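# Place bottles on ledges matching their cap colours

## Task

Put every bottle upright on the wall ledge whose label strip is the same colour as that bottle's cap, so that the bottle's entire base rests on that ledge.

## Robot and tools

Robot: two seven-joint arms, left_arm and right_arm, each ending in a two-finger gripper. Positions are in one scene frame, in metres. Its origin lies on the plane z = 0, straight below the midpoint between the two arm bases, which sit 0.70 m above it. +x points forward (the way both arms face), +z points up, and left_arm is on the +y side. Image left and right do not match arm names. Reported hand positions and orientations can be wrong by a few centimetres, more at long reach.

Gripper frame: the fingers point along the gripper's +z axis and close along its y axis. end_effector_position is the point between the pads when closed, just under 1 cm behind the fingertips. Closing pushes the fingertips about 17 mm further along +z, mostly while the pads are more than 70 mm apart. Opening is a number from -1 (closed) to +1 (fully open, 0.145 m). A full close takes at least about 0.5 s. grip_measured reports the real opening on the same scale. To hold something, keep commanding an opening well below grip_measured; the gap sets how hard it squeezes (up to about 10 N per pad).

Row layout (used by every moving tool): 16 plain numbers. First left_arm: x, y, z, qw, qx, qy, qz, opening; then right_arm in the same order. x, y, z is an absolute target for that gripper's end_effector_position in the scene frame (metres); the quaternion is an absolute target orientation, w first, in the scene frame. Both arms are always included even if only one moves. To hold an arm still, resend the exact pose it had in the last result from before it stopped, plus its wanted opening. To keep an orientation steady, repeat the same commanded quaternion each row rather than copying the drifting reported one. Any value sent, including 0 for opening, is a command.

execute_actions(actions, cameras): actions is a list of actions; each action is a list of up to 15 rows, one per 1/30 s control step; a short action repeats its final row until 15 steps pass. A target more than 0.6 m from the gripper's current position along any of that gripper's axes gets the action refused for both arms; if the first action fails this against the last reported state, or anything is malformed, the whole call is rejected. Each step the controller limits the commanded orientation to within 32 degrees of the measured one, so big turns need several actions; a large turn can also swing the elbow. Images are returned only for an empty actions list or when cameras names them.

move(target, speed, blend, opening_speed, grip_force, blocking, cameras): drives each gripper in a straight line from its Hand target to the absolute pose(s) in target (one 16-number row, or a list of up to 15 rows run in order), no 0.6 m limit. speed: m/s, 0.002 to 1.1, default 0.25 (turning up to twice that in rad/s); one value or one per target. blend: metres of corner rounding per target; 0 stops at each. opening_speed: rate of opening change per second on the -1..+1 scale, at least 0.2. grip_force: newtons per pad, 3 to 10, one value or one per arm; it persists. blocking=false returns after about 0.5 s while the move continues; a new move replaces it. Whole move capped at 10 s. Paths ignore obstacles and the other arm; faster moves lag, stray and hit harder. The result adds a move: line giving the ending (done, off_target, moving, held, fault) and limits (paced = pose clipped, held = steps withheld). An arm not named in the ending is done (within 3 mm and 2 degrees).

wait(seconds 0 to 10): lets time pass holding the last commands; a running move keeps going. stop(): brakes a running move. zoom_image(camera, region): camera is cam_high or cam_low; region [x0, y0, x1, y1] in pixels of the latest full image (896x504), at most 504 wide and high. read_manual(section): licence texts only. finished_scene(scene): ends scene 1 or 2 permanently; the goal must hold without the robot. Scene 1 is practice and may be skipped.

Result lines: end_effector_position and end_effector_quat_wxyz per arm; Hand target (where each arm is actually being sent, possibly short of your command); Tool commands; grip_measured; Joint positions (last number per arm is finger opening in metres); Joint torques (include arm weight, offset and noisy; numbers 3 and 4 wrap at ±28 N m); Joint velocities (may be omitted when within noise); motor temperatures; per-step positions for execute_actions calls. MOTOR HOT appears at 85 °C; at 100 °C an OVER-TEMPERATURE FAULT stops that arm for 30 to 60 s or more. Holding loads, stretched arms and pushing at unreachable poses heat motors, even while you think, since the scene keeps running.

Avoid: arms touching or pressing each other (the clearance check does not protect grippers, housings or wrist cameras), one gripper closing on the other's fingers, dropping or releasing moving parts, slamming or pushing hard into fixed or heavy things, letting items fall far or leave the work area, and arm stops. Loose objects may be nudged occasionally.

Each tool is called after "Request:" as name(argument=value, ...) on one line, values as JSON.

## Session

Request:
execute_actions(actions=[])

Request:
zoom_image(camera="cam_high", region=[420, 190, 700, 420])

Request:
zoom_image(camera="cam_low", region=[320, 110, 640, 400])

Scene clock: 0.00 s.
left_arm: end_effector_position=(+0.2239, +0.1828, +0.6144) grip_measured=+1.00 end_effector_quat_wxyz=(-0.319, +0.395, -0.515, +0.691) | right_arm: end_effector_position=(+0.4009, -0.1655, +0.3728) grip_measured=+1.00 end_effector_quat_wxyz=(+0.260, +0.265, +0.837, +0.401)
Joint positions: left_arm=[-1.106 0.942 0.535 2.339 -0.48 -0.199 -0.367 0.145] | right_arm=[0.583 0.619 -0.841 0.925 -1.182 -0.496 -0.047 0.145]
Joint velocities: within noise
Joint torques (N m): no reading
Motor temperatures (°C): left_arm=[20 21 22 20 21 23 21] | right_arm=[20 23 22 19 20 19 21]
Hand target: left_arm +0.2239, +0.1828, +0.6144; -0.319, +0.395, -0.515, +0.691 | right_arm +0.4009, -0.1655, +0.3728; +0.260, +0.265, +0.837, +0.401
Tool commands: left_gripper/opening=+1.0 right_gripper/opening=+1.0

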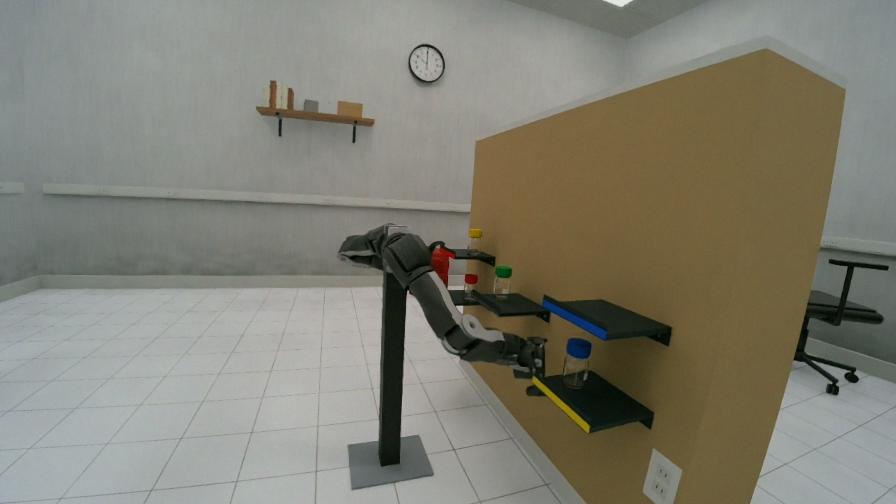

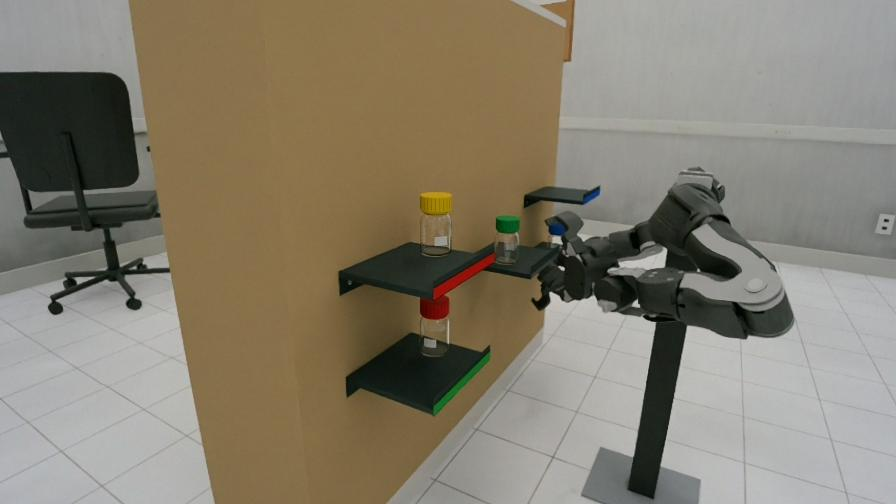

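Scaled by 1.800 from the camera's 896x504 image, which has a finer 1280x720 frame.

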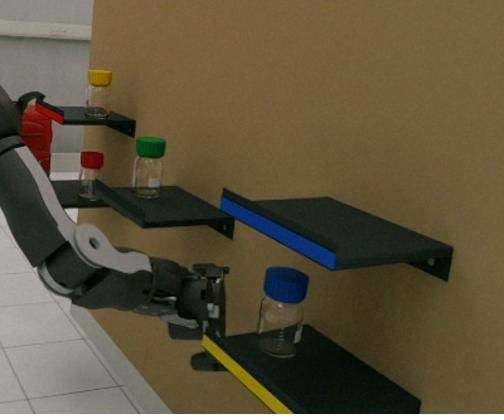

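Scaled by 1.575 from the camera's 896x504 image, which has a finer 1280x720 frame.

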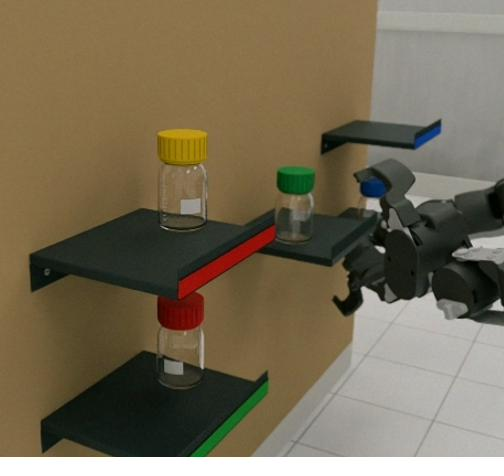

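Request:
move(target=[[0.22,0.2,0.52,0.2706,0.6533,-0.2706,0.6533,0.4,0.30,-0.20,0.36,0.260,0.265,0.837,0.401,0.4],[0.24,0.21,0.42,0.2706,0.6533,-0.2706,0.6533,0.4,0.25,-0.21,0.39,-0.2706,0.6533,0.2706,0.6533,0.4]], speed=[0.2,0.25], blend=[0.03,0], cameras=["all"])

Request:
zoom_image(camera="cam_high", region=[440, 210, 640, 410])

Request:
zoom_image(camera="cam_low", region=[400, 160, 600, 360])

Scene clock: 87.03 s.
left_arm: end_effector_position=(+0.2411, +0.2115, +0.4215) grip_measured=+0.40 end_effector_quat_wxyz=(+0.268, +0.654, -0.270, +0.654) | right_arm: end_effector_position=(+0.2506, -0.2116, +0.3901) grip_measured=+0.40 end_effector_quat_wxyz=(-0.267, +0.654, +0.270, +0.655)
Joint positions: left_arm=[-0.231 0.953 -0.473 1.292 0.996 -0.776 0.737 0.105] | right_arm=[-0.18 0.617 -0.104 1.056 0.751 -0.649 1.044 0.105]
Joint torques (N m): left_arm=[2.91 4.73 1.16 1.92 0.33 -0.51 0.23] | right_arm=[1.94 5 1.42 3.15 0.6 -0.02 0.14]
Hand target: left_arm +0.2400, +0.2100, +0.4201; +0.271, +0.653, -0.271, +0.653 | right_arm +0.2500, -0.2099, +0.3900; -0.271, +0.653, +0.271, +0.653
Off the commanded pose: left_arm 0.002 m, 0 deg | right_arm 0.002 m, 0 deg.
move: done

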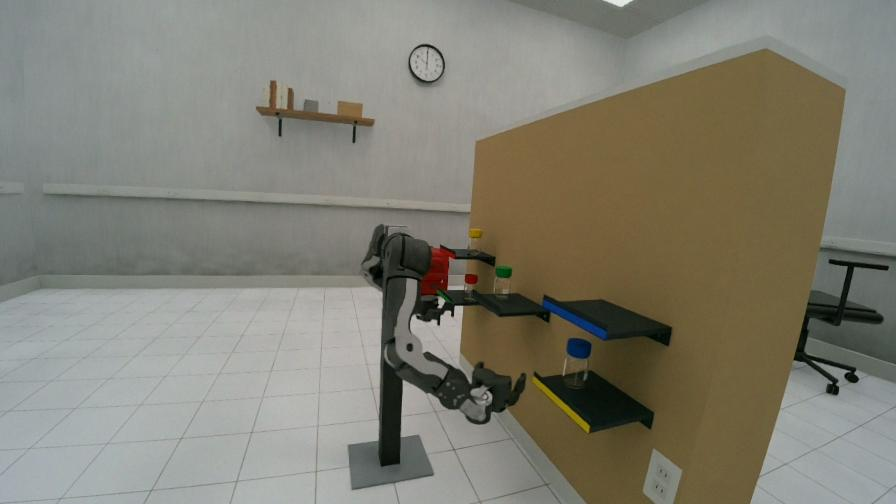

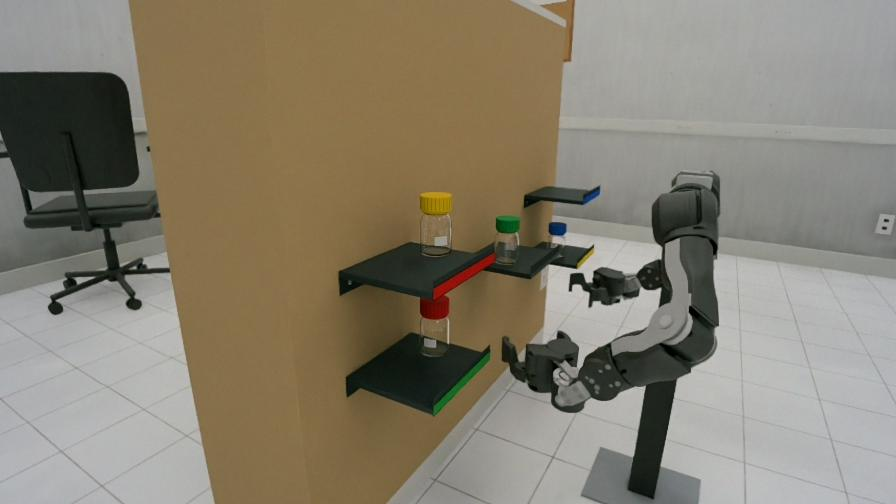

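Scaled by 2.520 from the camera's 896x504 image, which has a finer 1280x720 frame.

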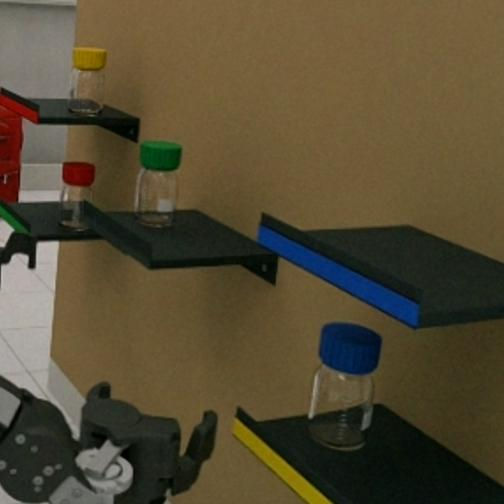

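Scaled by 2.520 from the camera's 896x504 image, which has a finer 1280x720 frame.

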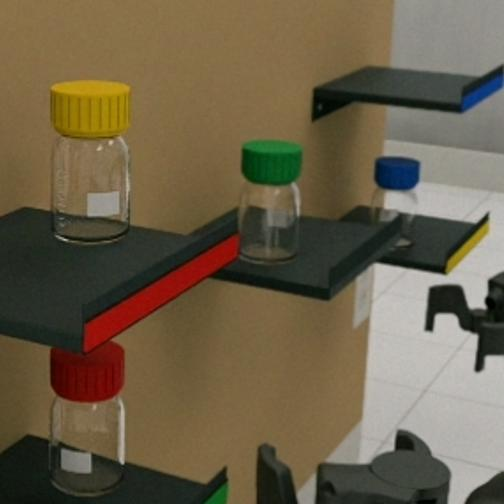

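Request:
move(target=[[0.25,0.22,0.38,0.0923,0.7011,-0.0923,0.7011,0.4,0.25,-0.22,0.38,-0.0923,0.7011,0.0923,0.7011,0.4],[0.24,0.27,0.38,-0.0923,0.7011,0.0923,0.7011,0.4,0.24,-0.27,0.385,0.0923,0.7011,-0.0923,0.7011,0.4],[0.24,0.27,0.41,-0.0923,0.7011,0.0923,0.7011,0.4,0.24,-0.28,0.46,0.1173,0.7261,-0.1280,0.6653,0.4],[0.24,0.27,0.41,-0.0923,0.7011,0.0923,0.7011,0.4,0.25,-0.33,0.535,0.1173,0.7261,-0.1280,0.6653,0.4]], speed=0.18, blend=[0.03,0.03,0.03,0])

Scene clock: 239.47 s.
left_arm: end_effector_position=(+0.2403, +0.2692, +0.4097) grip_measured=+0.40 end_effector_quat_wxyz=(-0.091, +0.701, +0.091, +0.702) | right_arm: end_effector_position=(+0.2495, -0.3313, +0.5363) grip_measured=+0.40 end_effector_quat_wxyz=(+0.120, +0.724, -0.128, +0.667)
Joint positions: left_arm=[-0.527 0.413 -0.07 1.574 0.373 -0.552 -0.335 0.105] | right_arm=[-0.516 0.253 0.556 2.116 0.469 0.26 -0.036 0.105]
Joint torques (N m): left_arm=[0.28 2.68 1.21 5.33 0.01 -0.51 0.01] | right_arm=[0.59 3.02 0.92 3.81 0.15 -0.32 0.05]
Hand target: left_arm +0.2400, +0.2700, +0.4100; -0.092, +0.701, +0.092, +0.701 | right_arm +0.2500, -0.3300, +0.5349; +0.117, +0.726, -0.128, +0.665
Off the commanded pose: left_arm 0.001 m, 0 deg | right_arm 0.002 m, 0 deg.
move: done

Request:
move(target=[[0.24,0.21,0.385,0.2706,0.6533,-0.2706,0.6533,0.4,0.285,-0.324,0.503,0.1173,0.7261,-0.1280,0.6653,0.4],[0.31,0.175,0.38,0.2706,0.6533,-0.2706,0.6533,0.4,0.34,-0.344,0.501,0.1173,0.7261,-0.1280,0.6653,0.4],[0.32,0.17,0.50,0.2706,0.6533,-0.2706,0.6533,0.4,0.370,-0.355,0.500,0.1173,0.7261,-0.1280,0.6653,0.4],[0.32,0.165,0.62,0.2706,0.6533,-0.2706,0.6533,0.4,0.370,-0.355,0.500,0.1173,0.7261,-0.1280,0.6653,0.4]], speed=[0.18,0.12,0.14,0.15], blend=[0.02,0.02,0.02,0], cameras=["cam_high"])

Request:
zoom_image(camera="cam_high", region=[480, 280, 680, 440])

Scene clock: 264.47 s.
left_arm: end_effector_position=(+0.3197, +0.1648, +0.6225) grip_measured=+0.40 end_effector_quat_wxyz=(+0.270, +0.650, -0.274, +0.656) | right_arm: end_effector_position=(+0.3691, -0.3561, +0.5004) grip_measured=+0.40 end_effector_quat_wxyz=(+0.118, +0.726, -0.132, +0.665)
Joint positions: left_arm=[0.058 1.233 -0.196 1.906 1.204 -0.02 0.409 0.105] | right_arm=[0.064 0.359 0.321 1.505 0.326 0.198 -0.031 0.105]
Joint torques (N m): left_arm=[4.18 5.29 2.43 2.14 0.39 -0.46 -0.06] | right_arm=[4.05 4.84 0.4 3.52 0.04 -0.54 0.18]
Hand target: left_arm +0.3200, +0.1650, +0.6201; +0.271, +0.653, -0.271, +0.653 | right_arm +0.3700, -0.3549, +0.5000; +0.117, +0.726, -0.128, +0.665
Off the commanded pose: left_arm 0.003 m, 1 deg | right_arm 0.001 m, 0 deg.
move: done
Images, in order (width x height): cam_high 896x504.

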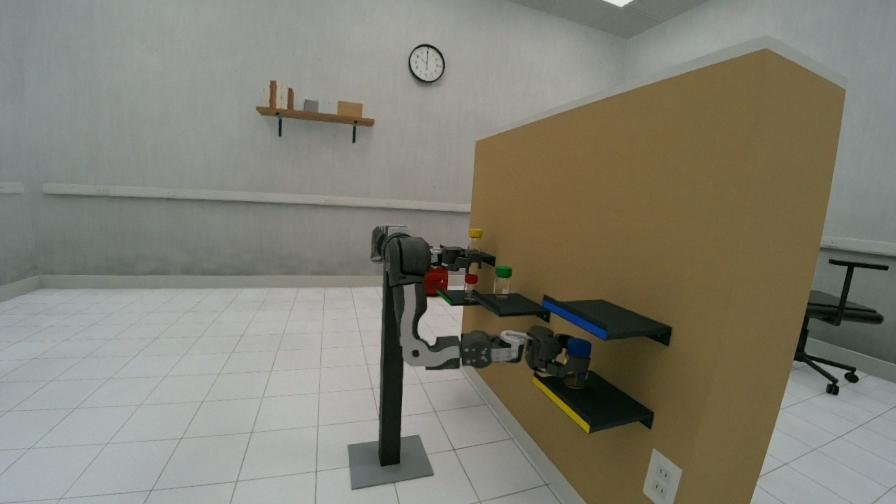

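Scaled by 2.520 from the camera's 896x504 image, which has a finer 1280x720 frame.

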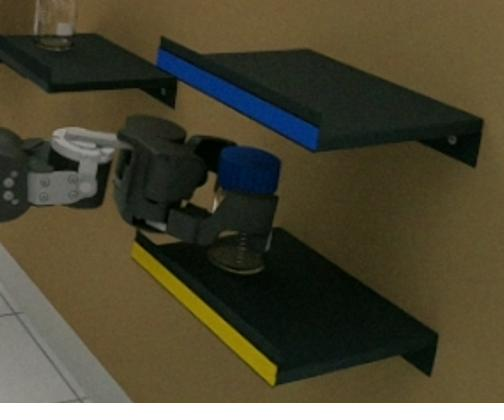

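Request:
move(target=[[0.32,0.17,0.725,0.1830,0.6830,-0.1830,0.6830,0.4,0.370,-0.355,0.500,0.1173,0.7261,-0.1280,0.6653,-0.5],[0.30,0.25,0.725,0.0923,0.7011,-0.0923,0.7011,0.4,0.370,-0.355,0.500,0.1173,0.7261,-0.1280,0.6653,-0.5],[0.280,0.354,0.705,0.0616,0.7044,-0.0616,0.7044,0.4,0.370,-0.355,0.500,0.1173,0.7261,-0.1280,0.6653,-0.5]], speed=0.16, blend=[0.03,0.03,0], opening_speed=0.7)

Scene clock: 282.30 s.
left_arm: end_effector_position=(+0.2806, +0.3544, +0.7053) grip_measured=+0.40 end_effector_quat_wxyz=(+0.061, +0.705, -0.061, +0.704) | right_arm: end_effector_position=(+0.3694, -0.3554, +0.5004) grip_measured=-0.24 end_effector_quat_wxyz=(+0.117, +0.726, -0.130, +0.665)
Joint positions: left_arm=[-0.545 1.004 1.077 1.874 1.188 0.535 0.406 0.105] | right_arm=[0.065 0.36 0.32 1.505 0.326 0.197 -0.029 0.058]
Joint torques (N m): left_arm=[1.67 5.84 2.88 2.1 0.25 -0.62 0.23] | right_arm=[4.23 4.68 0.79 3.55 0.04 -0.55 0.09]
Hand target: left_arm +0.2800, +0.3541, +0.7050; +0.061, +0.704, -0.062, +0.704 | right_arm +0.3700, -0.3550, +0.5000; +0.117, +0.726, -0.128, +0.665
Off the commanded pose: left_arm 0.001 m, 0 deg | right_arm 0.001 m, 0 deg.
move: done; blend cut to 0 m at target 1

Request:
move(target=[[0.31,0.3487,0.699,0.0616,0.7044,-0.0616,0.7044,0.4,0.370,-0.355,0.532,0.1173,0.7261,-0.1280,0.6653,-0.5],[0.35,0.3417,0.692,0.0616,0.7044,-0.0616,0.7044,0.4,0.30,-0.335,0.533,0.1173,0.7261,-0.1280,0.6653,-0.5],[0.388,0.335,0.690,0.0616,0.7044,-0.0616,0.7044,0.4,0.235,-0.335,0.535,0.1173,0.7261,-0.1280,0.6653,-0.5]], speed=[0.06,0.12,0.12], blend=[0.01,0.01,0], cameras=["cam_high","cam_low"])

Request:
zoom_image(camera="cam_low", region=[340, 140, 540, 340])

Scene clock: 308.57 s.
left_arm: end_effector_position=(+0.3877, +0.3355, +0.6927) grip_measured=+0.40 end_effector_quat_wxyz=(+0.060, +0.702, -0.061, +0.707) | right_arm: end_effector_position=(+0.2342, -0.3358, +0.5308) grip_measured=-0.24 end_effector_quat_wxyz=(+0.118, +0.732, -0.131, +0.658)
Joint positions: left_arm=[0.303 1.338 -0.102 1.566 1.342 0.195 0.153 0.105] | right_arm=[-0.552 0.187 0.632 2.129 0.453 0.27 0.058 0.058]
Joint torques (N m): left_arm=[5.79 6.63 2.4 1.16 0.17 -0.53 0.15] | right_arm=[0.49 2.99 2.04 4.79 0.23 -0.81 0.16]
Hand target: left_arm +0.3880, +0.3351, +0.6900; +0.061, +0.704, -0.062, +0.704 | right_arm +0.2350, -0.3350, +0.5350; +0.117, +0.726, -0.128, +0.665
Off the commanded pose: left_arm 0.003 m, 0 deg | right_arm 0.004 m, 1 deg.
move: off_target (right_arm)

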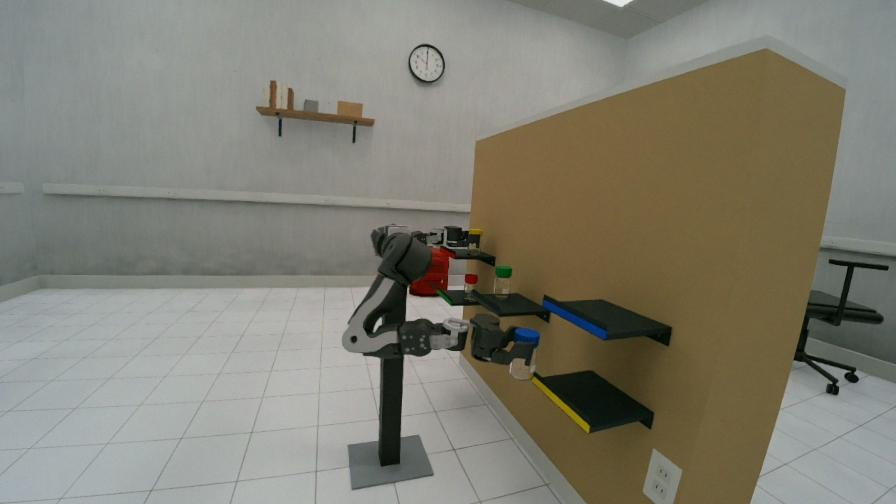

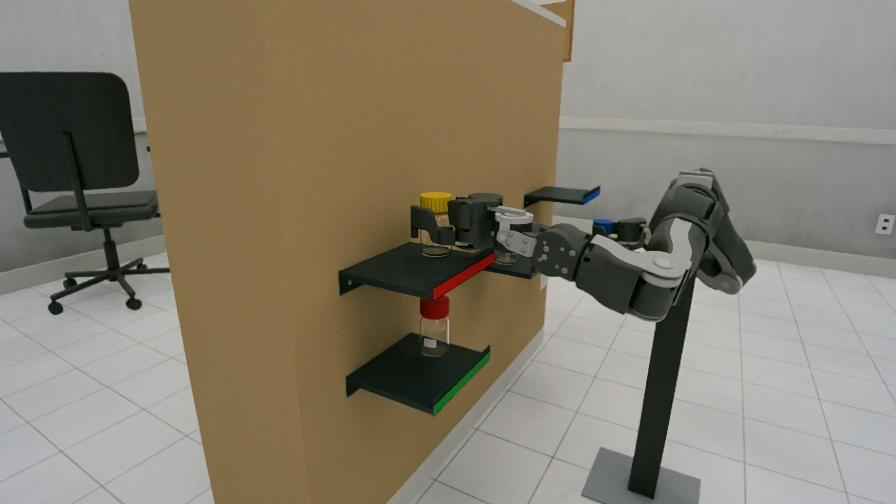

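Scaled by 2.520 from the camera's 896x504 image, which has a finer 1280x720 frame.

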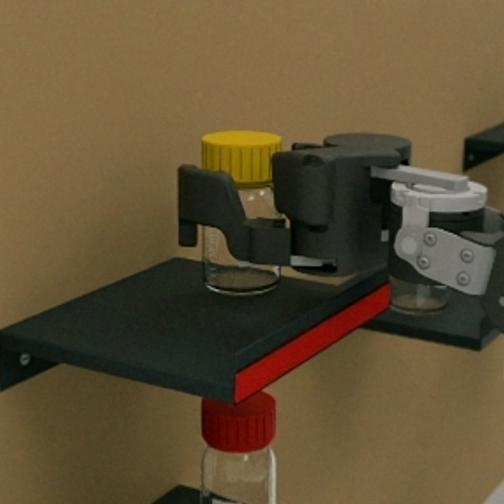

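Request:
move(target=[[0.388,0.335,0.690,0.0616,0.7044,-0.0616,0.7044,-0.5,0.235,-0.335,0.535,0.1173,0.7261,-0.1280,0.6653,-0.5],[0.388,0.335,0.690,0.0616,0.7044,-0.0616,0.7044,-0.5,0.225,-0.36,0.57,0,0.7373,0,0.6756,-0.5],[0.388,0.335,0.690,0.0616,0.7044,-0.0616,0.7044,-0.5,0.225,-0.38,0.62,0,0.7373,0,0.6756,-0.5]], speed=[0.06,0.15,0.12], blend=[0,0.02,0], opening_speed=0.7)

Scene clock: 327.97 s.
left_arm: end_effector_position=(+0.3877, +0.3356, +0.6927) grip_measured=-0.24 end_effector_quat_wxyz=(+0.060, +0.702, -0.061, +0.707) | right_arm: end_effector_position=(+0.2251, -0.3805, +0.6187) grip_measured=-0.24 end_effector_quat_wxyz=(+0.003, +0.740, +0.000, +0.673)
Joint positions: left_arm=[0.303 1.338 -0.102 1.566 1.341 0.195 0.152 0.057] | right_arm=[-0.681 0.616 1.115 1.96 0.9 0.446 0.531 0.058]
Joint torques (N m): left_arm=[5.79 6.69 2.58 1.2 0.19 -0.53 0.17] | right_arm=[0.3 4.68 3.44 2.33 0.58 -0.43 0.17]
Hand target: left_arm +0.3880, +0.3350, +0.6900; +0.062, +0.704, -0.062, +0.704 | right_arm +0.2250, -0.3799, +0.6200; +0.000, +0.737, +0.000, +0.676
Off the commanded pose: left_arm 0.003 m, 0 deg | right_arm 0.001 m, 1 deg.
move: done

Request:
move(target=[[0.388,0.335,0.735,0.0616,0.7044,-0.0616,0.7044,-0.5,0.225,-0.38,0.68,0,0.7373,0,0.6756,-0.5],[0.34,0.325,0.738,0.0616,0.7044,-0.0616,0.7044,-0.5,0.228,-0.38,0.718,0,0.7373,0,0.6756,-0.5],[0.305,0.25,0.738,0.0923,0.7011,-0.0923,0.7011,-0.5,0.29,-0.375,0.720,0,0.7373,0,0.6756,-0.5],[0.32,0.17,0.738,0.1830,0.6830,-0.1830,0.6830,-0.5,0.34,-0.37,0.720,-0.0589,0.7345,0.0643,0.6730,-0.5],[0.355,0.10,0.738,0.2244,0.6706,-0.2244,0.6706,-0.5,0.378,-0.365,0.719,-0.0589,0.7345,0.0643,0.6730,-0.5]], speed=[0.08,0.12,0.13,0.13,0.12], blend=[0.015,0.02,0.03,0.03,0], cameras=["cam_high","cam_low"])

Scene clock: 363.43 s.
left_arm: end_effector_position=(+0.3542, +0.0987, +0.7361) grip_measured=-0.24 end_effector_quat_wxyz=(+0.226, +0.673, -0.227, +0.667) | right_arm: end_effector_position=(+0.3780, -0.3642, +0.7146) grip_measured=-0.24 end_effector_quat_wxyz=(-0.059, +0.740, +0.067, +0.667)
Joint positions: left_arm=[0.852 0.854 -0.412 2.017 1.342 0.689 -0.159 0.057] | right_arm=[-0.621 1.61 0.748 1.453 1.557 0.229 0.276 0.058]
Joint torques (N m): left_arm=[7.37 2.1 2.93 1.01 -0.02 -0.81 -0.01] | right_arm=[3.86 6.16 6.72 0.2 0.4 -0.58 -0.08]
Motor temperatures (°C): left_arm=[22 26 24 21 21 24 21] | right_arm=[21 24 23 20 20 20 21]
Hand target: left_arm +0.3550, +0.0999, +0.7379; +0.224, +0.671, -0.224, +0.671 | right_arm +0.3779, -0.3650, +0.7191; -0.058, +0.734, +0.065, +0.673
Off the commanded pose: left_arm 0.002 m, 1 deg | right_arm 0.004 m, 1 deg.
joint sent to its limit (right arm) — joint 5 (forearm roll), upper limit. The joint targets still meet the commanded pose.
move: off_target (right_arm)

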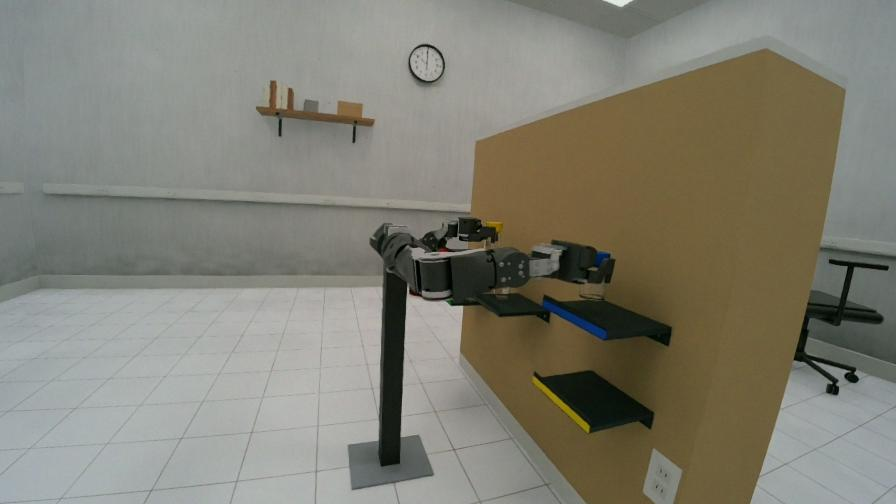

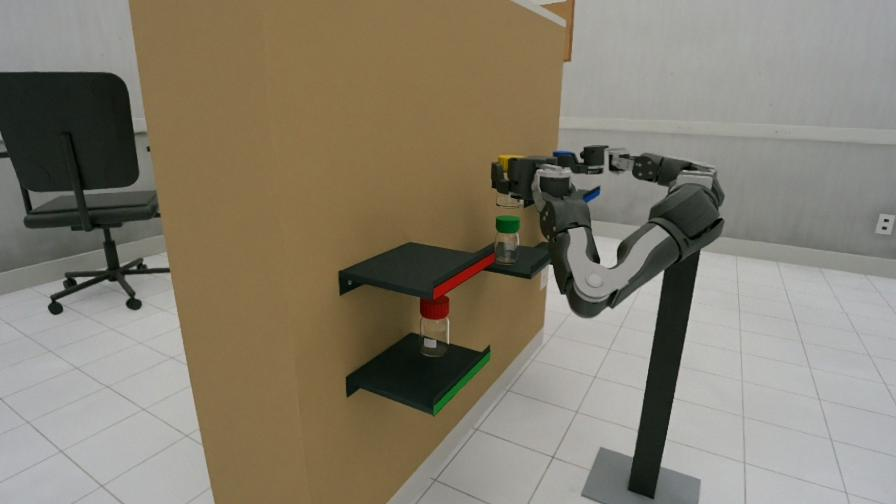

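Request:
move(target=[[0.367,0.04,0.738,0.2244,0.6706,-0.2244,0.6706,-0.5,0.378,-0.365,0.706,-0.0589,0.7345,0.0643,0.6730,-0.5],[0.374,-0.02,0.738,0.2126,0.6744,-0.2126,0.6744,-0.5,0.378,-0.365,0.700,-0.0589,0.7345,0.0643,0.6730,-0.5]], speed=0.09, blend=[0.02,0])

Scene clock: 377.60 s.
left_arm: end_effector_position=(+0.3732, -0.0209, +0.7363) grip_measured=-0.24 end_effector_quat_wxyz=(+0.214, +0.676, -0.216, +0.671) | right_arm: end_effector_position=(+0.3779, -0.3641, +0.6984) grip_measured=-0.24 end_effector_quat_wxyz=(-0.060, +0.738, +0.066, +0.668)
Joint positions: left_arm=[1.022 0.288 -0.677 1.885 1.145 0.779 -0.557 0.057] | right_arm=[-0.686 1.596 0.748 1.463 1.557 0.159 0.274 0.058]
Joint torques (N m): left_arm=[9.27 -0.51 2.4 1.85 -0.21 -0.71 -0.01] | right_arm=[3.81 5.84 4.79 0.38 0.37 -0.81 -0.15]
Hand target: left_arm +0.3740, -0.0200, +0.7380; +0.213, +0.674, -0.213, +0.674 | right_arm +0.3780, -0.3650, +0.7000; -0.059, +0.734, +0.064, +0.673
Off the commanded pose: left_arm 0.002 m, 1 deg | right_arm 0.002 m, 1 deg.
move: done

Request:
move(target=[[0.374,-0.045,0.720,0.1960,0.6794,-0.1960,0.6794,-0.5,0.378,-0.365,0.695,-0.0589,0.7345,0.0643,0.6730,-0.5],[0.374,-0.060,0.708,0.1830,0.6830,-0.1830,0.6830,-0.5,0.378,-0.365,0.691,-0.0589,0.7345,0.0643,0.6730,-0.5]], speed=0.06, blend=[0.005,0])

Scene clock: 392.43 s.
left_arm: end_effector_position=(+0.3727, -0.0614, +0.7078) grip_measured=-0.24 end_effector_quat_wxyz=(+0.184, +0.683, -0.189, +0.681) | right_arm: end_effector_position=(+0.3781, -0.3639, +0.6919) grip_measured=-0.24 end_effector_quat_wxyz=(-0.060, +0.735, +0.067, +0.672)
Joint positions: left_arm=[0.953 0.113 -0.81 1.823 0.976 0.705 -0.706 0.057] | right_arm=[-0.72 1.593 0.748 1.465 1.558 0.115 0.273 0.058]
Joint torques (N m): left_arm=[7.95 -1.38 2.28 2.35 -0.31 -0.8 -0.05] | right_arm=[3.31 5.6 4.4 0.49 0.34 -0.58 -0.17]
Hand target: left_arm +0.3739, -0.0600, +0.7080; +0.183, +0.683, -0.183, +0.683 | right_arm +0.3780, -0.3650, +0.6911; -0.059, +0.734, +0.064, +0.673
Off the commanded pose: left_arm 0.002 m, 1 deg | right_arm 0.001 m, 0 deg.
move: done

Request:
move(target=[[0.374,-0.066,0.680,0.1530,0.6903,-0.1530,0.6903,-0.5,0.378,-0.365,0.687,-0.0589,0.7345,0.0643,0.6730,-0.5],[0.374,-0.066,0.610,0.1530,0.6903,-0.1530,0.6903,-0.5,0.378,-0.365,0.687,-0.0589,0.7345,0.0643,0.6730,-0.5]], speed=[0.06,0.07], blend=[0.01,0])

Scene clock: 402.00 s.
left_arm: end_effector_position=(+0.3739, -0.0656, +0.6092) grip_measured=-0.24 end_effector_quat_wxyz=(+0.152, +0.693, -0.152, +0.688) | right_arm: end_effector_position=(+0.3785, -0.3637, +0.6915) grip_measured=-0.24 end_effector_quat_wxyz=(-0.060, +0.730, +0.068, +0.678)
Joint positions: left_arm=[0.727 0.158 -1.022 1.719 0.743 0.366 -0.726 0.057] | right_arm=[-0.734 1.593 0.748 1.466 1.561 0.085 0.272 0.058]
Joint torques (N m): left_arm=[8.14 -1.57 1.61 3.63 -0.38 -0.79 0.21] | right_arm=[2.6 5.24 4.49 0.54 0.26 -0.21 -0.17]
Hand target: left_arm +0.3740, -0.0660, +0.6100; +0.153, +0.690, -0.153, +0.690 | right_arm +0.3780, -0.3650, +0.6871; -0.059, +0.734, +0.065, +0.673
Off the commanded pose: left_arm 0.001 m, 0 deg | right_arm 0.005 m, 1 deg.
joint read past its limit (right arm) — joint 5 (forearm roll), upper limit.
joint sent to its limit (right arm) — joint 5 (forearm roll), upper limit. The joint targets still meet the commanded pose.
move: off_target (right_arm)

Request:
move(target=[[0.374,-0.066,0.599,0.1530,0.6903,-0.1530,0.6903,-0.5,0.378,-0.365,0.6905,-0.0589,0.7345,0.0643,0.6730,-0.5],[0.374,-0.066,0.594,0.1530,0.6903,-0.1530,0.6903,-0.5,0.378,-0.365,0.6905,-0.0589,0.7345,0.0643,0.6730,0.4],[0.374,-0.066,0.590,0.1530,0.6903,-0.1530,0.6903,-0.5,0.29,-0.3805,0.695,-0.0589,0.7345,0.0643,0.6730,0.4]], speed=[0.03,0.03,0.08], opening_speed=0.5, cameras=["cam_high","cam_low"])

Scene clock: 423.23 s.
left_arm: end_effector_position=(+0.3739, -0.0661, +0.5912) grip_measured=-0.24 end_effector_quat_wxyz=(+0.153, +0.692, -0.152, +0.689) | right_arm: end_effector_position=(+0.2903, -0.3814, +0.6944) grip_measured=+0.40 end_effector_quat_wxyz=(-0.059, +0.734, +0.062, +0.674)
Joint positions: left_arm=[0.71 0.178 -1.071 1.68 0.726 0.28 -0.716 0.057] | right_arm=[-0.753 1.138 1.153 1.706 1.25 0.452 0.467 0.105]
Joint torques (N m): left_arm=[7.4 -1.33 1.52 3.36 -0.36 -0.8 0.19] | right_arm=[1.33 6.37 5.11 1.58 0.3 -0.25 0.16]
Hand target: left_arm +0.3740, -0.0659, +0.5900; +0.153, +0.690, -0.153, +0.690 | right_arm +0.2900, -0.3805, +0.6950; -0.059, +0.734, +0.064, +0.673
Off the commanded pose: left_arm 0.001 m, 0 deg | right_arm 0.001 m, 0 deg.
move: done

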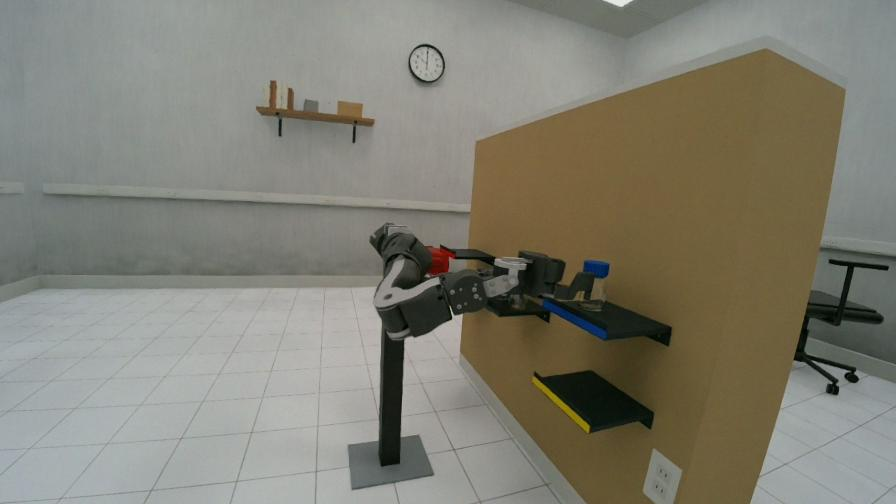

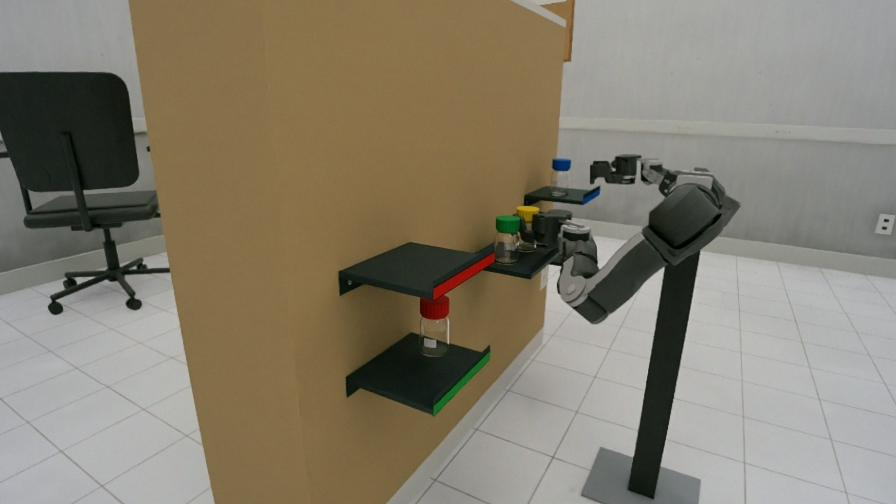

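Request:
move(target=[[0.374,-0.066,0.586,0.1530,0.6903,-0.1530,0.6903,-0.5,0.225,-0.385,0.70,0,0.7373,0,0.6756,0.4],[0.374,-0.066,0.586,0.1530,0.6903,-0.1530,0.6903,-0.5,0.22,-0.385,0.60,0,0.7373,0,0.6756,0.4],[0.374,-0.066,0.586,0.1530,0.6903,-0.1530,0.6903,-0.5,0.22,-0.34,0.48,0,0.7373,0,0.6756,0.4]], speed=[0.12,0.16,0.16], blend=[0.03,0.03,0])

Scene clock: 440.63 s.
left_arm: end_effector_position=(+0.3741, -0.0660, +0.5889) grip_measured=-0.24 end_effector_quat_wxyz=(+0.154, +0.689, -0.151, +0.691) | right_arm: end_effector_position=(+0.2199, -0.3398, +0.4794) grip_measured=+0.40 end_effector_quat_wxyz=(-0.001, +0.738, -0.002, +0.675)
Joint positions: left_arm=[0.71 0.182 -1.082 1.672 0.724 0.258 -0.716 0.057] | right_arm=[-0.694 0.411 0.617 1.741 0.651 -0.14 0.478 0.105]
Joint torques (N m): left_arm=[7.03 -1.25 1.37 3.18 -0.3 -0.7 0.18] | right_arm=[-0.38 4.21 2.85 3.29 0.32 -0.49 0.06]
Hand target: left_arm +0.3740, -0.0660, +0.5860; +0.153, +0.690, -0.153, +0.690 | right_arm +0.2200, -0.3400, +0.4800; +0.000, +0.737, +0.000, +0.676
Off the commanded pose: left_arm 0.003 m, 0 deg | right_arm 0.001 m, 0 deg.
move: done

Request:
move(target=[[0.374,-0.066,0.588,0.1530,0.6903,-0.1530,0.6903,-0.5,0.22,-0.33,0.44,0,0.7373,0,0.6756,0.4],[0.374,-0.066,0.588,0.1530,0.6903,-0.1530,0.6903,0.1,0.22,-0.32,0.43,0,0.7373,0,0.6756,0.4],[0.3015,-0.032,0.592,0.1530,0.6903,-0.1530,0.6903,0.1,0.24,-0.25,0.385,-0.0882,0.7310,0.0962,0.6698,0.4]], speed=[0.06,0.06,0.08], opening_speed=0.5, cameras=["cam_high","cam_low"])

Scene clock: 475.97 s.
left_arm: end_effector_position=(+0.3022, -0.0325, +0.5935) grip_measured=+0.10 end_effector_quat_wxyz=(+0.155, +0.688, -0.153, +0.692) | right_arm: end_effector_position=(+0.2405, -0.2512, +0.3858) grip_measured=+0.40 end_effector_quat_wxyz=(-0.086, +0.731, +0.093, +0.670)
Joint positions: left_arm=[0.508 0.364 -1.105 2.086 0.657 0.353 -0.858 0.083] | right_arm=[-0.454 0.344 0.253 1.368 0.435 -0.465 0.584 0.105]
Joint torques (N m): left_arm=[4.76 -0.67 1.17 4.56 -0.26 -0.37 -0.05] | right_arm=[0.41 3.73 0.98 2.95 0.35 -0.44 0.15]
Hand target: left_arm +0.3015, -0.0321, +0.5919; +0.153, +0.690, -0.153, +0.690 | right_arm +0.2400, -0.2499, +0.3849; -0.088, +0.731, +0.096, +0.670
Off the commanded pose: left_arm 0.002 m, 0 deg | right_arm 0.002 m, 0 deg.
move: done

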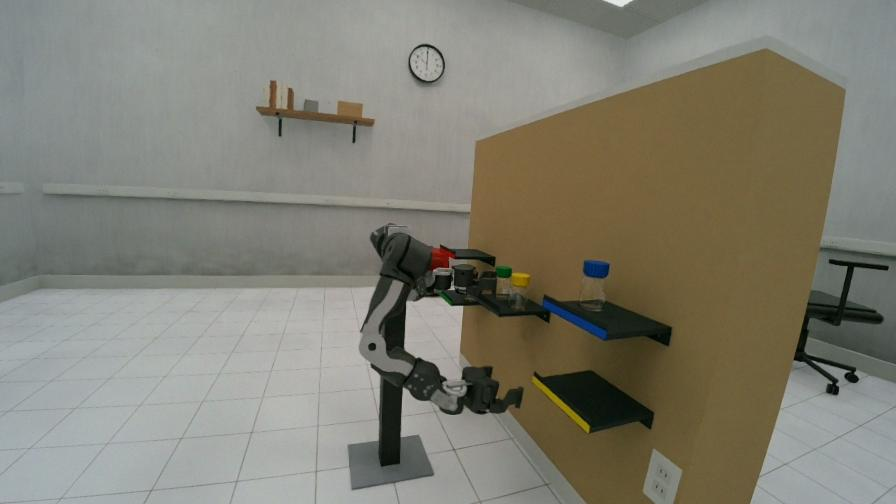

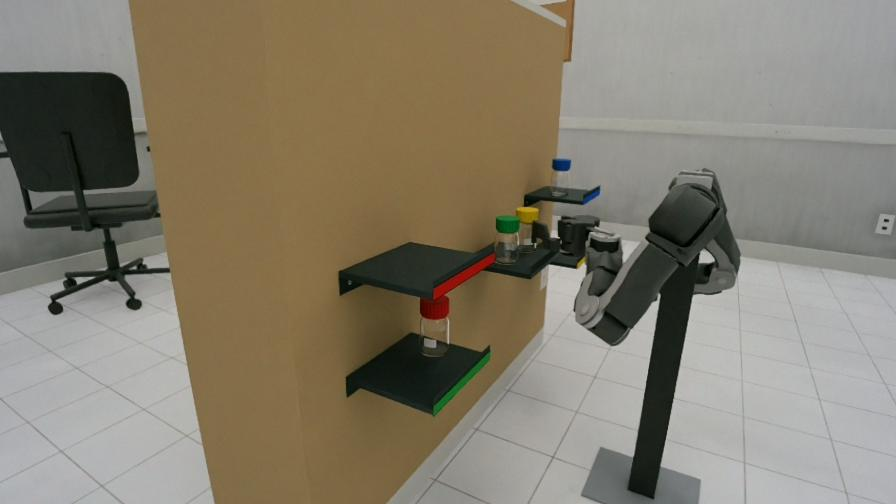

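Request:
move(target=[[0.288,0.035,0.61,0.2418,0.6645,-0.2418,0.6645,0.2,0.26,-0.21,0.38,-0.2586,0.6812,0.2822,0.6242,0.4],[0.31,0.12,0.62,0.2706,0.6533,-0.2706,0.6533,0.3,0.31,-0.175,0.38,-0.2586,0.6812,0.2822,0.6242,0.4],[0.32,0.168,0.60,0.2706,0.6533,-0.2706,0.6533,0.3,0.31,-0.175,0.40,-0.2586,0.6812,0.2822,0.6242,0.4],[0.32,0.17,0.50,0.2706,0.6533,-0.2706,0.6533,0.3,0.32,-0.17,0.48,-0.2586,0.6812,0.2822,0.6242,0.4]], speed=0.13, blend=[0.02,0.03,0.03,0], cameras=["cam_high","cam_low"])

Request:
zoom_image(camera="cam_high", region=[440, 210, 640, 410])

Request:
zoom_image(camera="cam_low", region=[400, 140, 600, 340])

Scene clock: 504.23 s.
left_arm: end_effector_position=(+0.3206, +0.1706, +0.5007) grip_measured=+0.30 end_effector_quat_wxyz=(+0.269, +0.654, -0.269, +0.654) | right_arm: end_effector_position=(+0.3195, -0.1686, +0.4807) grip_measured=+0.40 end_effector_quat_wxyz=(-0.260, +0.679, +0.286, +0.625)
Joint positions: left_arm=[0.31 1.128 -0.894 1.543 1.102 -0.514 0.418 0.098] | right_arm=[-0.052 0.562 0.041 1.517 0.499 -0.023 0.853 0.105]
Joint torques (N m): left_arm=[5.24 4.95 2.4 2.21 0.26 -0.6 0.21] | right_arm=[3.05 4.1 2.84 3.43 0.6 -0.09 -0.14]
Hand target: left_arm +0.3200, +0.1700, +0.5000; +0.271, +0.653, -0.271, +0.653 | right_arm +0.3200, -0.1701, +0.4800; -0.259, +0.681, +0.282, +0.624
Off the commanded pose: left_arm 0.001 m, 0 deg | right_arm 0.002 m, 1 deg.
move: done; blend cut to 0 m at target 2, 0.0265 m at target 3

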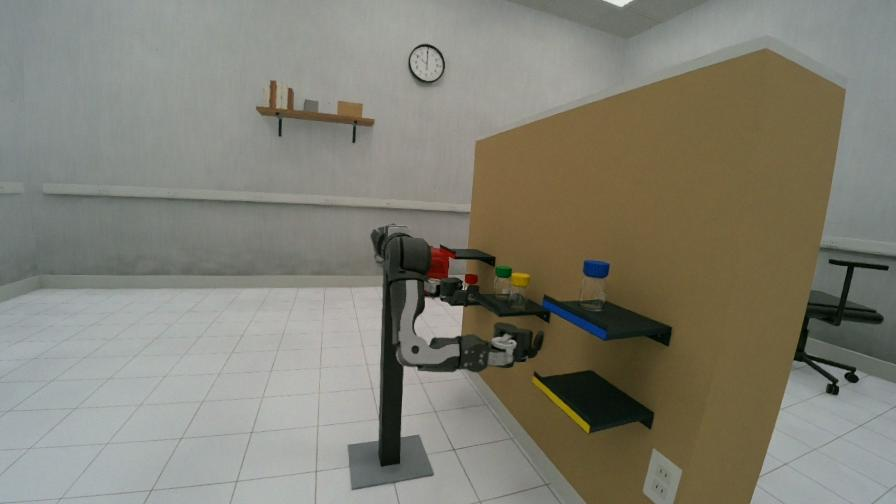

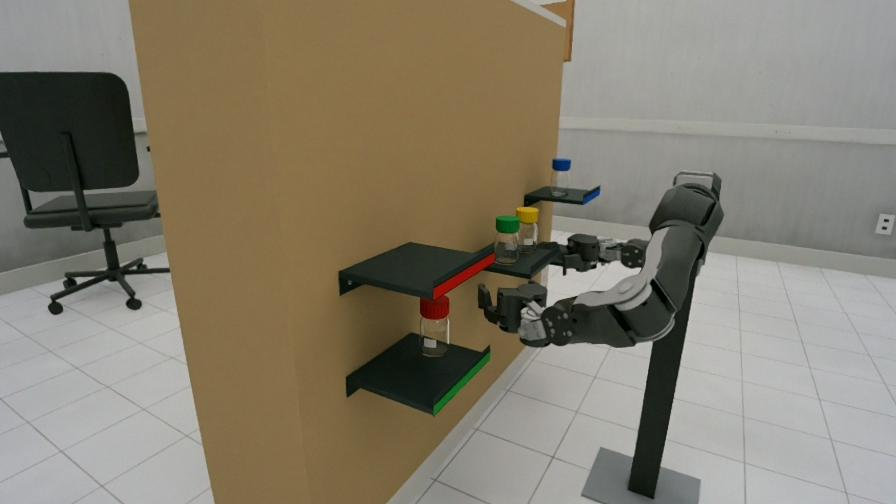

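Scaled by 2.520 from the camera's 896x504 image, which has a finer 1280x720 frame.

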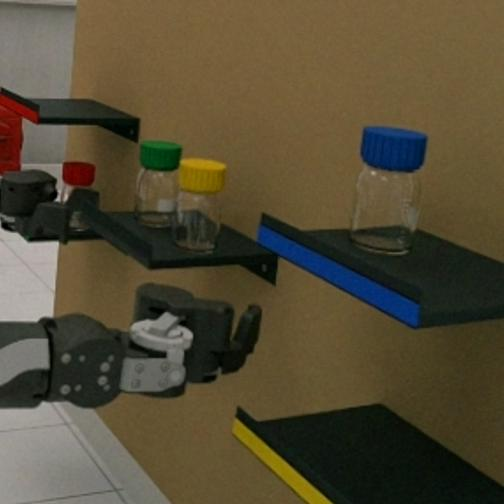

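Scaled by 2.520 from the camera's 896x504 image, which has a finer 1280x720 frame.

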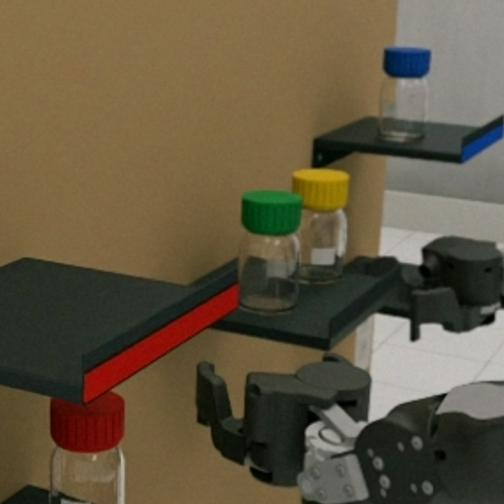

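Request:
move(target=[[0.31,0.175,0.39,0.2418,0.6645,-0.2418,0.6645,0.4,0.32,-0.165,0.60,-0.2586,0.6812,0.2822,0.6242,0.4],[0.25,0.22,0.38,0.0923,0.7011,-0.0923,0.7011,0.4,0.318,-0.125,0.607,-0.2311,0.6928,0.2522,0.6349,0.4],[0.24,0.27,0.38,-0.0923,0.7011,0.0923,0.7011,0.4,0.343,-0.083,0.593,-0.2311,0.6928,0.2522,0.6349,0.4],[0.24,0.27,0.385,-0.0923,0.7011,0.0923,0.7011,0.4,0.370,-0.061,0.591,-0.2311,0.6928,0.2522,0.6349,0.4]], speed=[0.14,0.12,0.12,0.07], blend=[0.03,0.03,0.008,0], cameras=["cam_high"])

Request:
zoom_image(camera="cam_high", region=[440, 210, 640, 410])

Scene clock: 533.60 s.
left_arm: end_effector_position=(+0.2402, +0.2691, +0.3847) grip_measured=+0.40 end_effector_quat_wxyz=(-0.090, +0.701, +0.092, +0.702) | right_arm: end_effector_position=(+0.3695, -0.0609, +0.5915) grip_measured=+0.40 end_effector_quat_wxyz=(-0.232, +0.693, +0.253, +0.634)
Joint positions: left_arm=[-0.451 0.441 -0.177 1.417 0.394 -0.666 -0.374 0.105] | right_arm=[0.324 0.317 -0.191 1.853 0.376 0.602 0.418 0.105]
Joint torques (N m): left_arm=[0.51 2.99 1.17 4.97 -0.07 -0.51 -0.01] | right_arm=[4.71 0.75 1.35 3.15 0.27 -0.47 -0.11]
Hand target: left_arm +0.2400, +0.2700, +0.3851; -0.092, +0.701, +0.092, +0.701 | right_arm +0.3700, -0.0610, +0.5909; -0.231, +0.693, +0.252, +0.635
Off the commanded pose: left_arm 0.001 m, 0 deg | right_arm 0.001 m, 0 deg.
move: done
Images, in order (width x height): cam_high 896x504.

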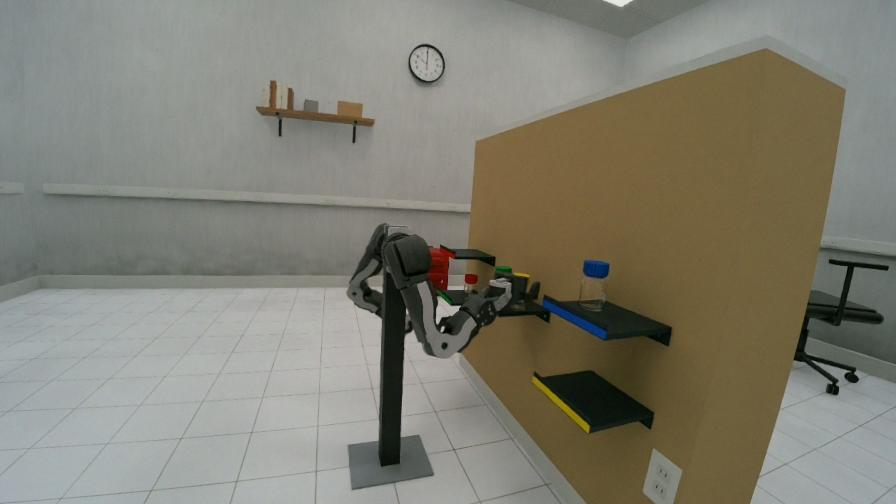

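Scaled by 2.520 from the camera's 896x504 image, which has a finer 1280x720 frame.

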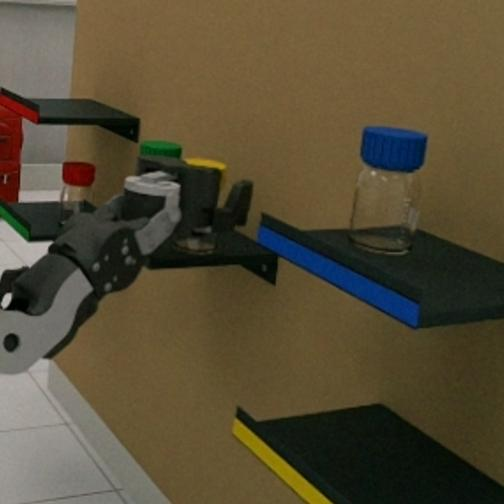

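Request:
move(target=[[0.24,0.275,0.42,-0.0923,0.7011,0.0923,0.7011,0.4,0.370,-0.061,0.591,-0.2311,0.6928,0.2522,0.6349,-0.5],[0.24,0.28,0.46,-0.1173,0.7261,0.1280,0.6653,0.4,0.370,-0.061,0.591,-0.2311,0.6928,0.2522,0.6349,-0.5],[0.255,0.302,0.504,-0.1173,0.7261,0.1280,0.6653,0.4,0.370,-0.061,0.591,-0.2311,0.6928,0.2522,0.6349,-0.5]], speed=0.15, blend=[0.02,0.02,0], opening_speed=0.7)

Scene clock: 551.30 s.
left_arm: end_effector_position=(+0.2555, +0.3024, +0.5055) grip_measured=+0.40 end_effector_quat_wxyz=(-0.118, +0.724, +0.126, +0.668) | right_arm: end_effector_position=(+0.3697, -0.0610, +0.5915) grip_measured=-0.25 end_effector_quat_wxyz=(-0.231, +0.693, +0.253, +0.635)
Joint positions: left_arm=[-0.65 0.636 0.147 2.054 0.638 -0.101 -0.517 0.105] | right_arm=[0.324 0.316 -0.191 1.853 0.373 0.601 0.417 0.057]
Joint torques (N m): left_arm=[0.91 2.94 1.11 4.75 -0.07 -0.48 0.03] | right_arm=[4.76 0.75 1.5 3.17 0.3 -0.49 -0.01]
Hand target: left_arm +0.2550, +0.3019, +0.5040; -0.117, +0.726, +0.128, +0.665 | right_arm +0.3700, -0.0610, +0.5910; -0.231, +0.693, +0.252, +0.635
Off the commanded pose: left_arm 0.002 m, 0 deg | right_arm 0.001 m, 0 deg.
move: done; blend cut to 0 m at target 1

Request:
move(target=[[0.29,0.3145,0.502,-0.1173,0.7261,0.1280,0.6653,0.4,0.370,-0.061,0.638,-0.2311,0.6928,0.2522,0.6349,-0.5],[0.34,0.3325,0.500,-0.1173,0.7261,0.1280,0.6653,0.4,0.345,-0.085,0.640,-0.2311,0.6928,0.2522,0.6349,-0.5],[0.3855,0.349,0.4975,-0.1173,0.7261,0.1280,0.6653,0.4,0.318,-0.13,0.638,-0.2586,0.6812,0.2822,0.6242,-0.5],[0.3855,0.349,0.4975,-0.1173,0.7261,0.1280,0.6653,0.4,0.32,-0.168,0.60,-0.2586,0.6812,0.2822,0.6242,-0.5],[0.3855,0.349,0.4975,-0.1173,0.7261,0.1280,0.6653,0.4,0.32,-0.17,0.50,-0.2586,0.6812,0.2822,0.6242,-0.5]], speed=[0.06,0.09,0.09,0.13,0.14], blend=[0.01,0.01,0.02,0.02,0], cameras=["cam_high","cam_low"])

Request:
zoom_image(camera="cam_low", region=[340, 200, 560, 420])

Scene clock: 573.57 s.
left_arm: end_effector_position=(+0.3851, +0.3507, +0.5007) grip_measured=+0.40 end_effector_quat_wxyz=(-0.121, +0.724, +0.128, +0.667) | right_arm: end_effector_position=(+0.3198, -0.1711, +0.4964) grip_measured=-0.25 end_effector_quat_wxyz=(-0.257, +0.687, +0.280, +0.619)
Joint positions: left_arm=[0.102 0.702 -0.117 1.442 0.734 0.005 -0.359 0.105] | right_arm=[-0.062 0.594 0.065 1.594 0.526 0.068 0.823 0.057]
Joint torques (N m): left_arm=[6.11 4.21 1.33 3.15 0.01 -0.68 0.23] | right_arm=[3.86 3.78 2.77 4.07 0.69 -0.54 0.17]
Hand target: left_arm +0.3855, +0.3491, +0.4975; -0.117, +0.726, +0.128, +0.665 | right_arm +0.3200, -0.1700, +0.4999; -0.259, +0.681, +0.282, +0.624
Off the commanded pose: left_arm 0.004 m, 1 deg | right_arm 0.004 m, 1 deg.
move: off_target (left_arm, right_arm)

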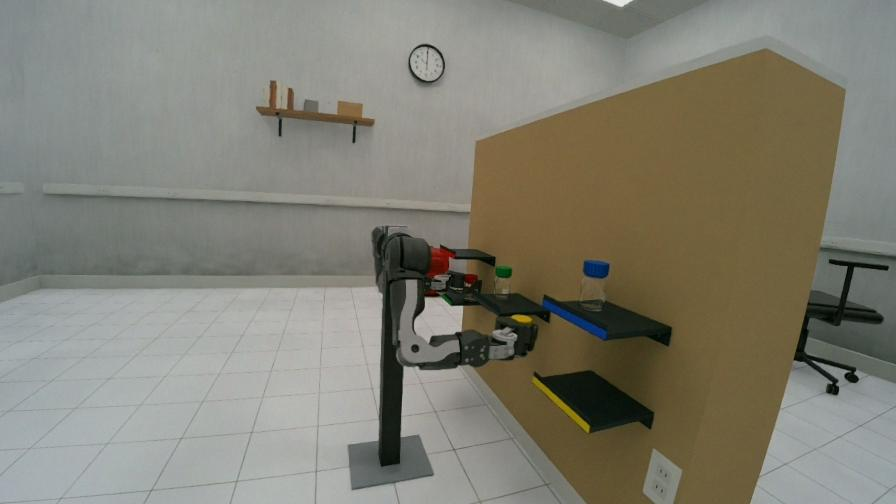

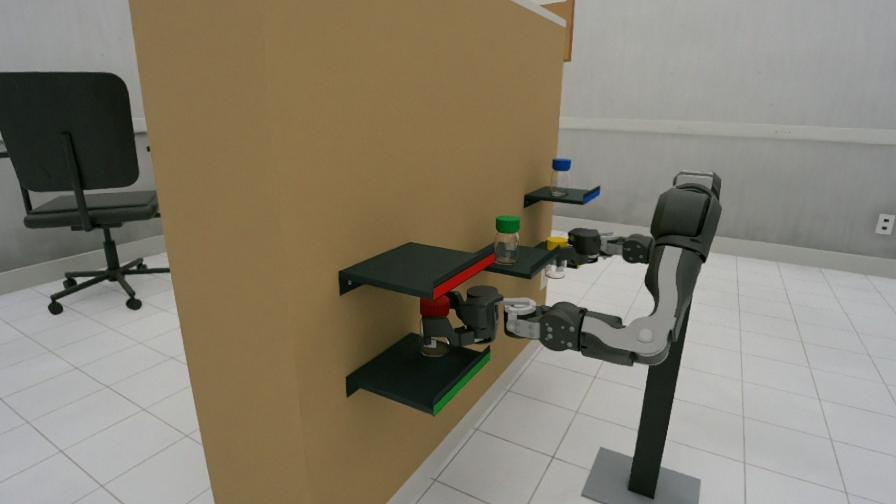

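Scaled by 2.291 from the camera's 896x504 image, which has a finer 1280x720 frame.

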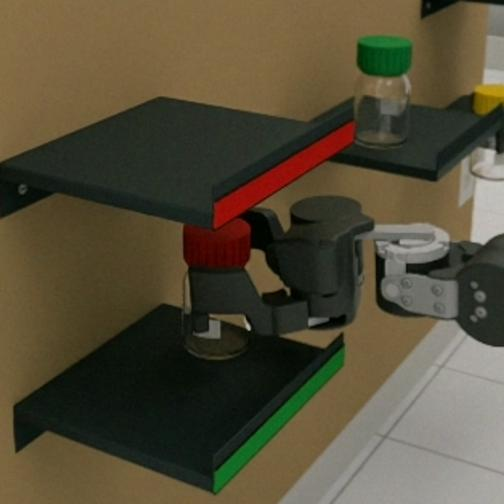

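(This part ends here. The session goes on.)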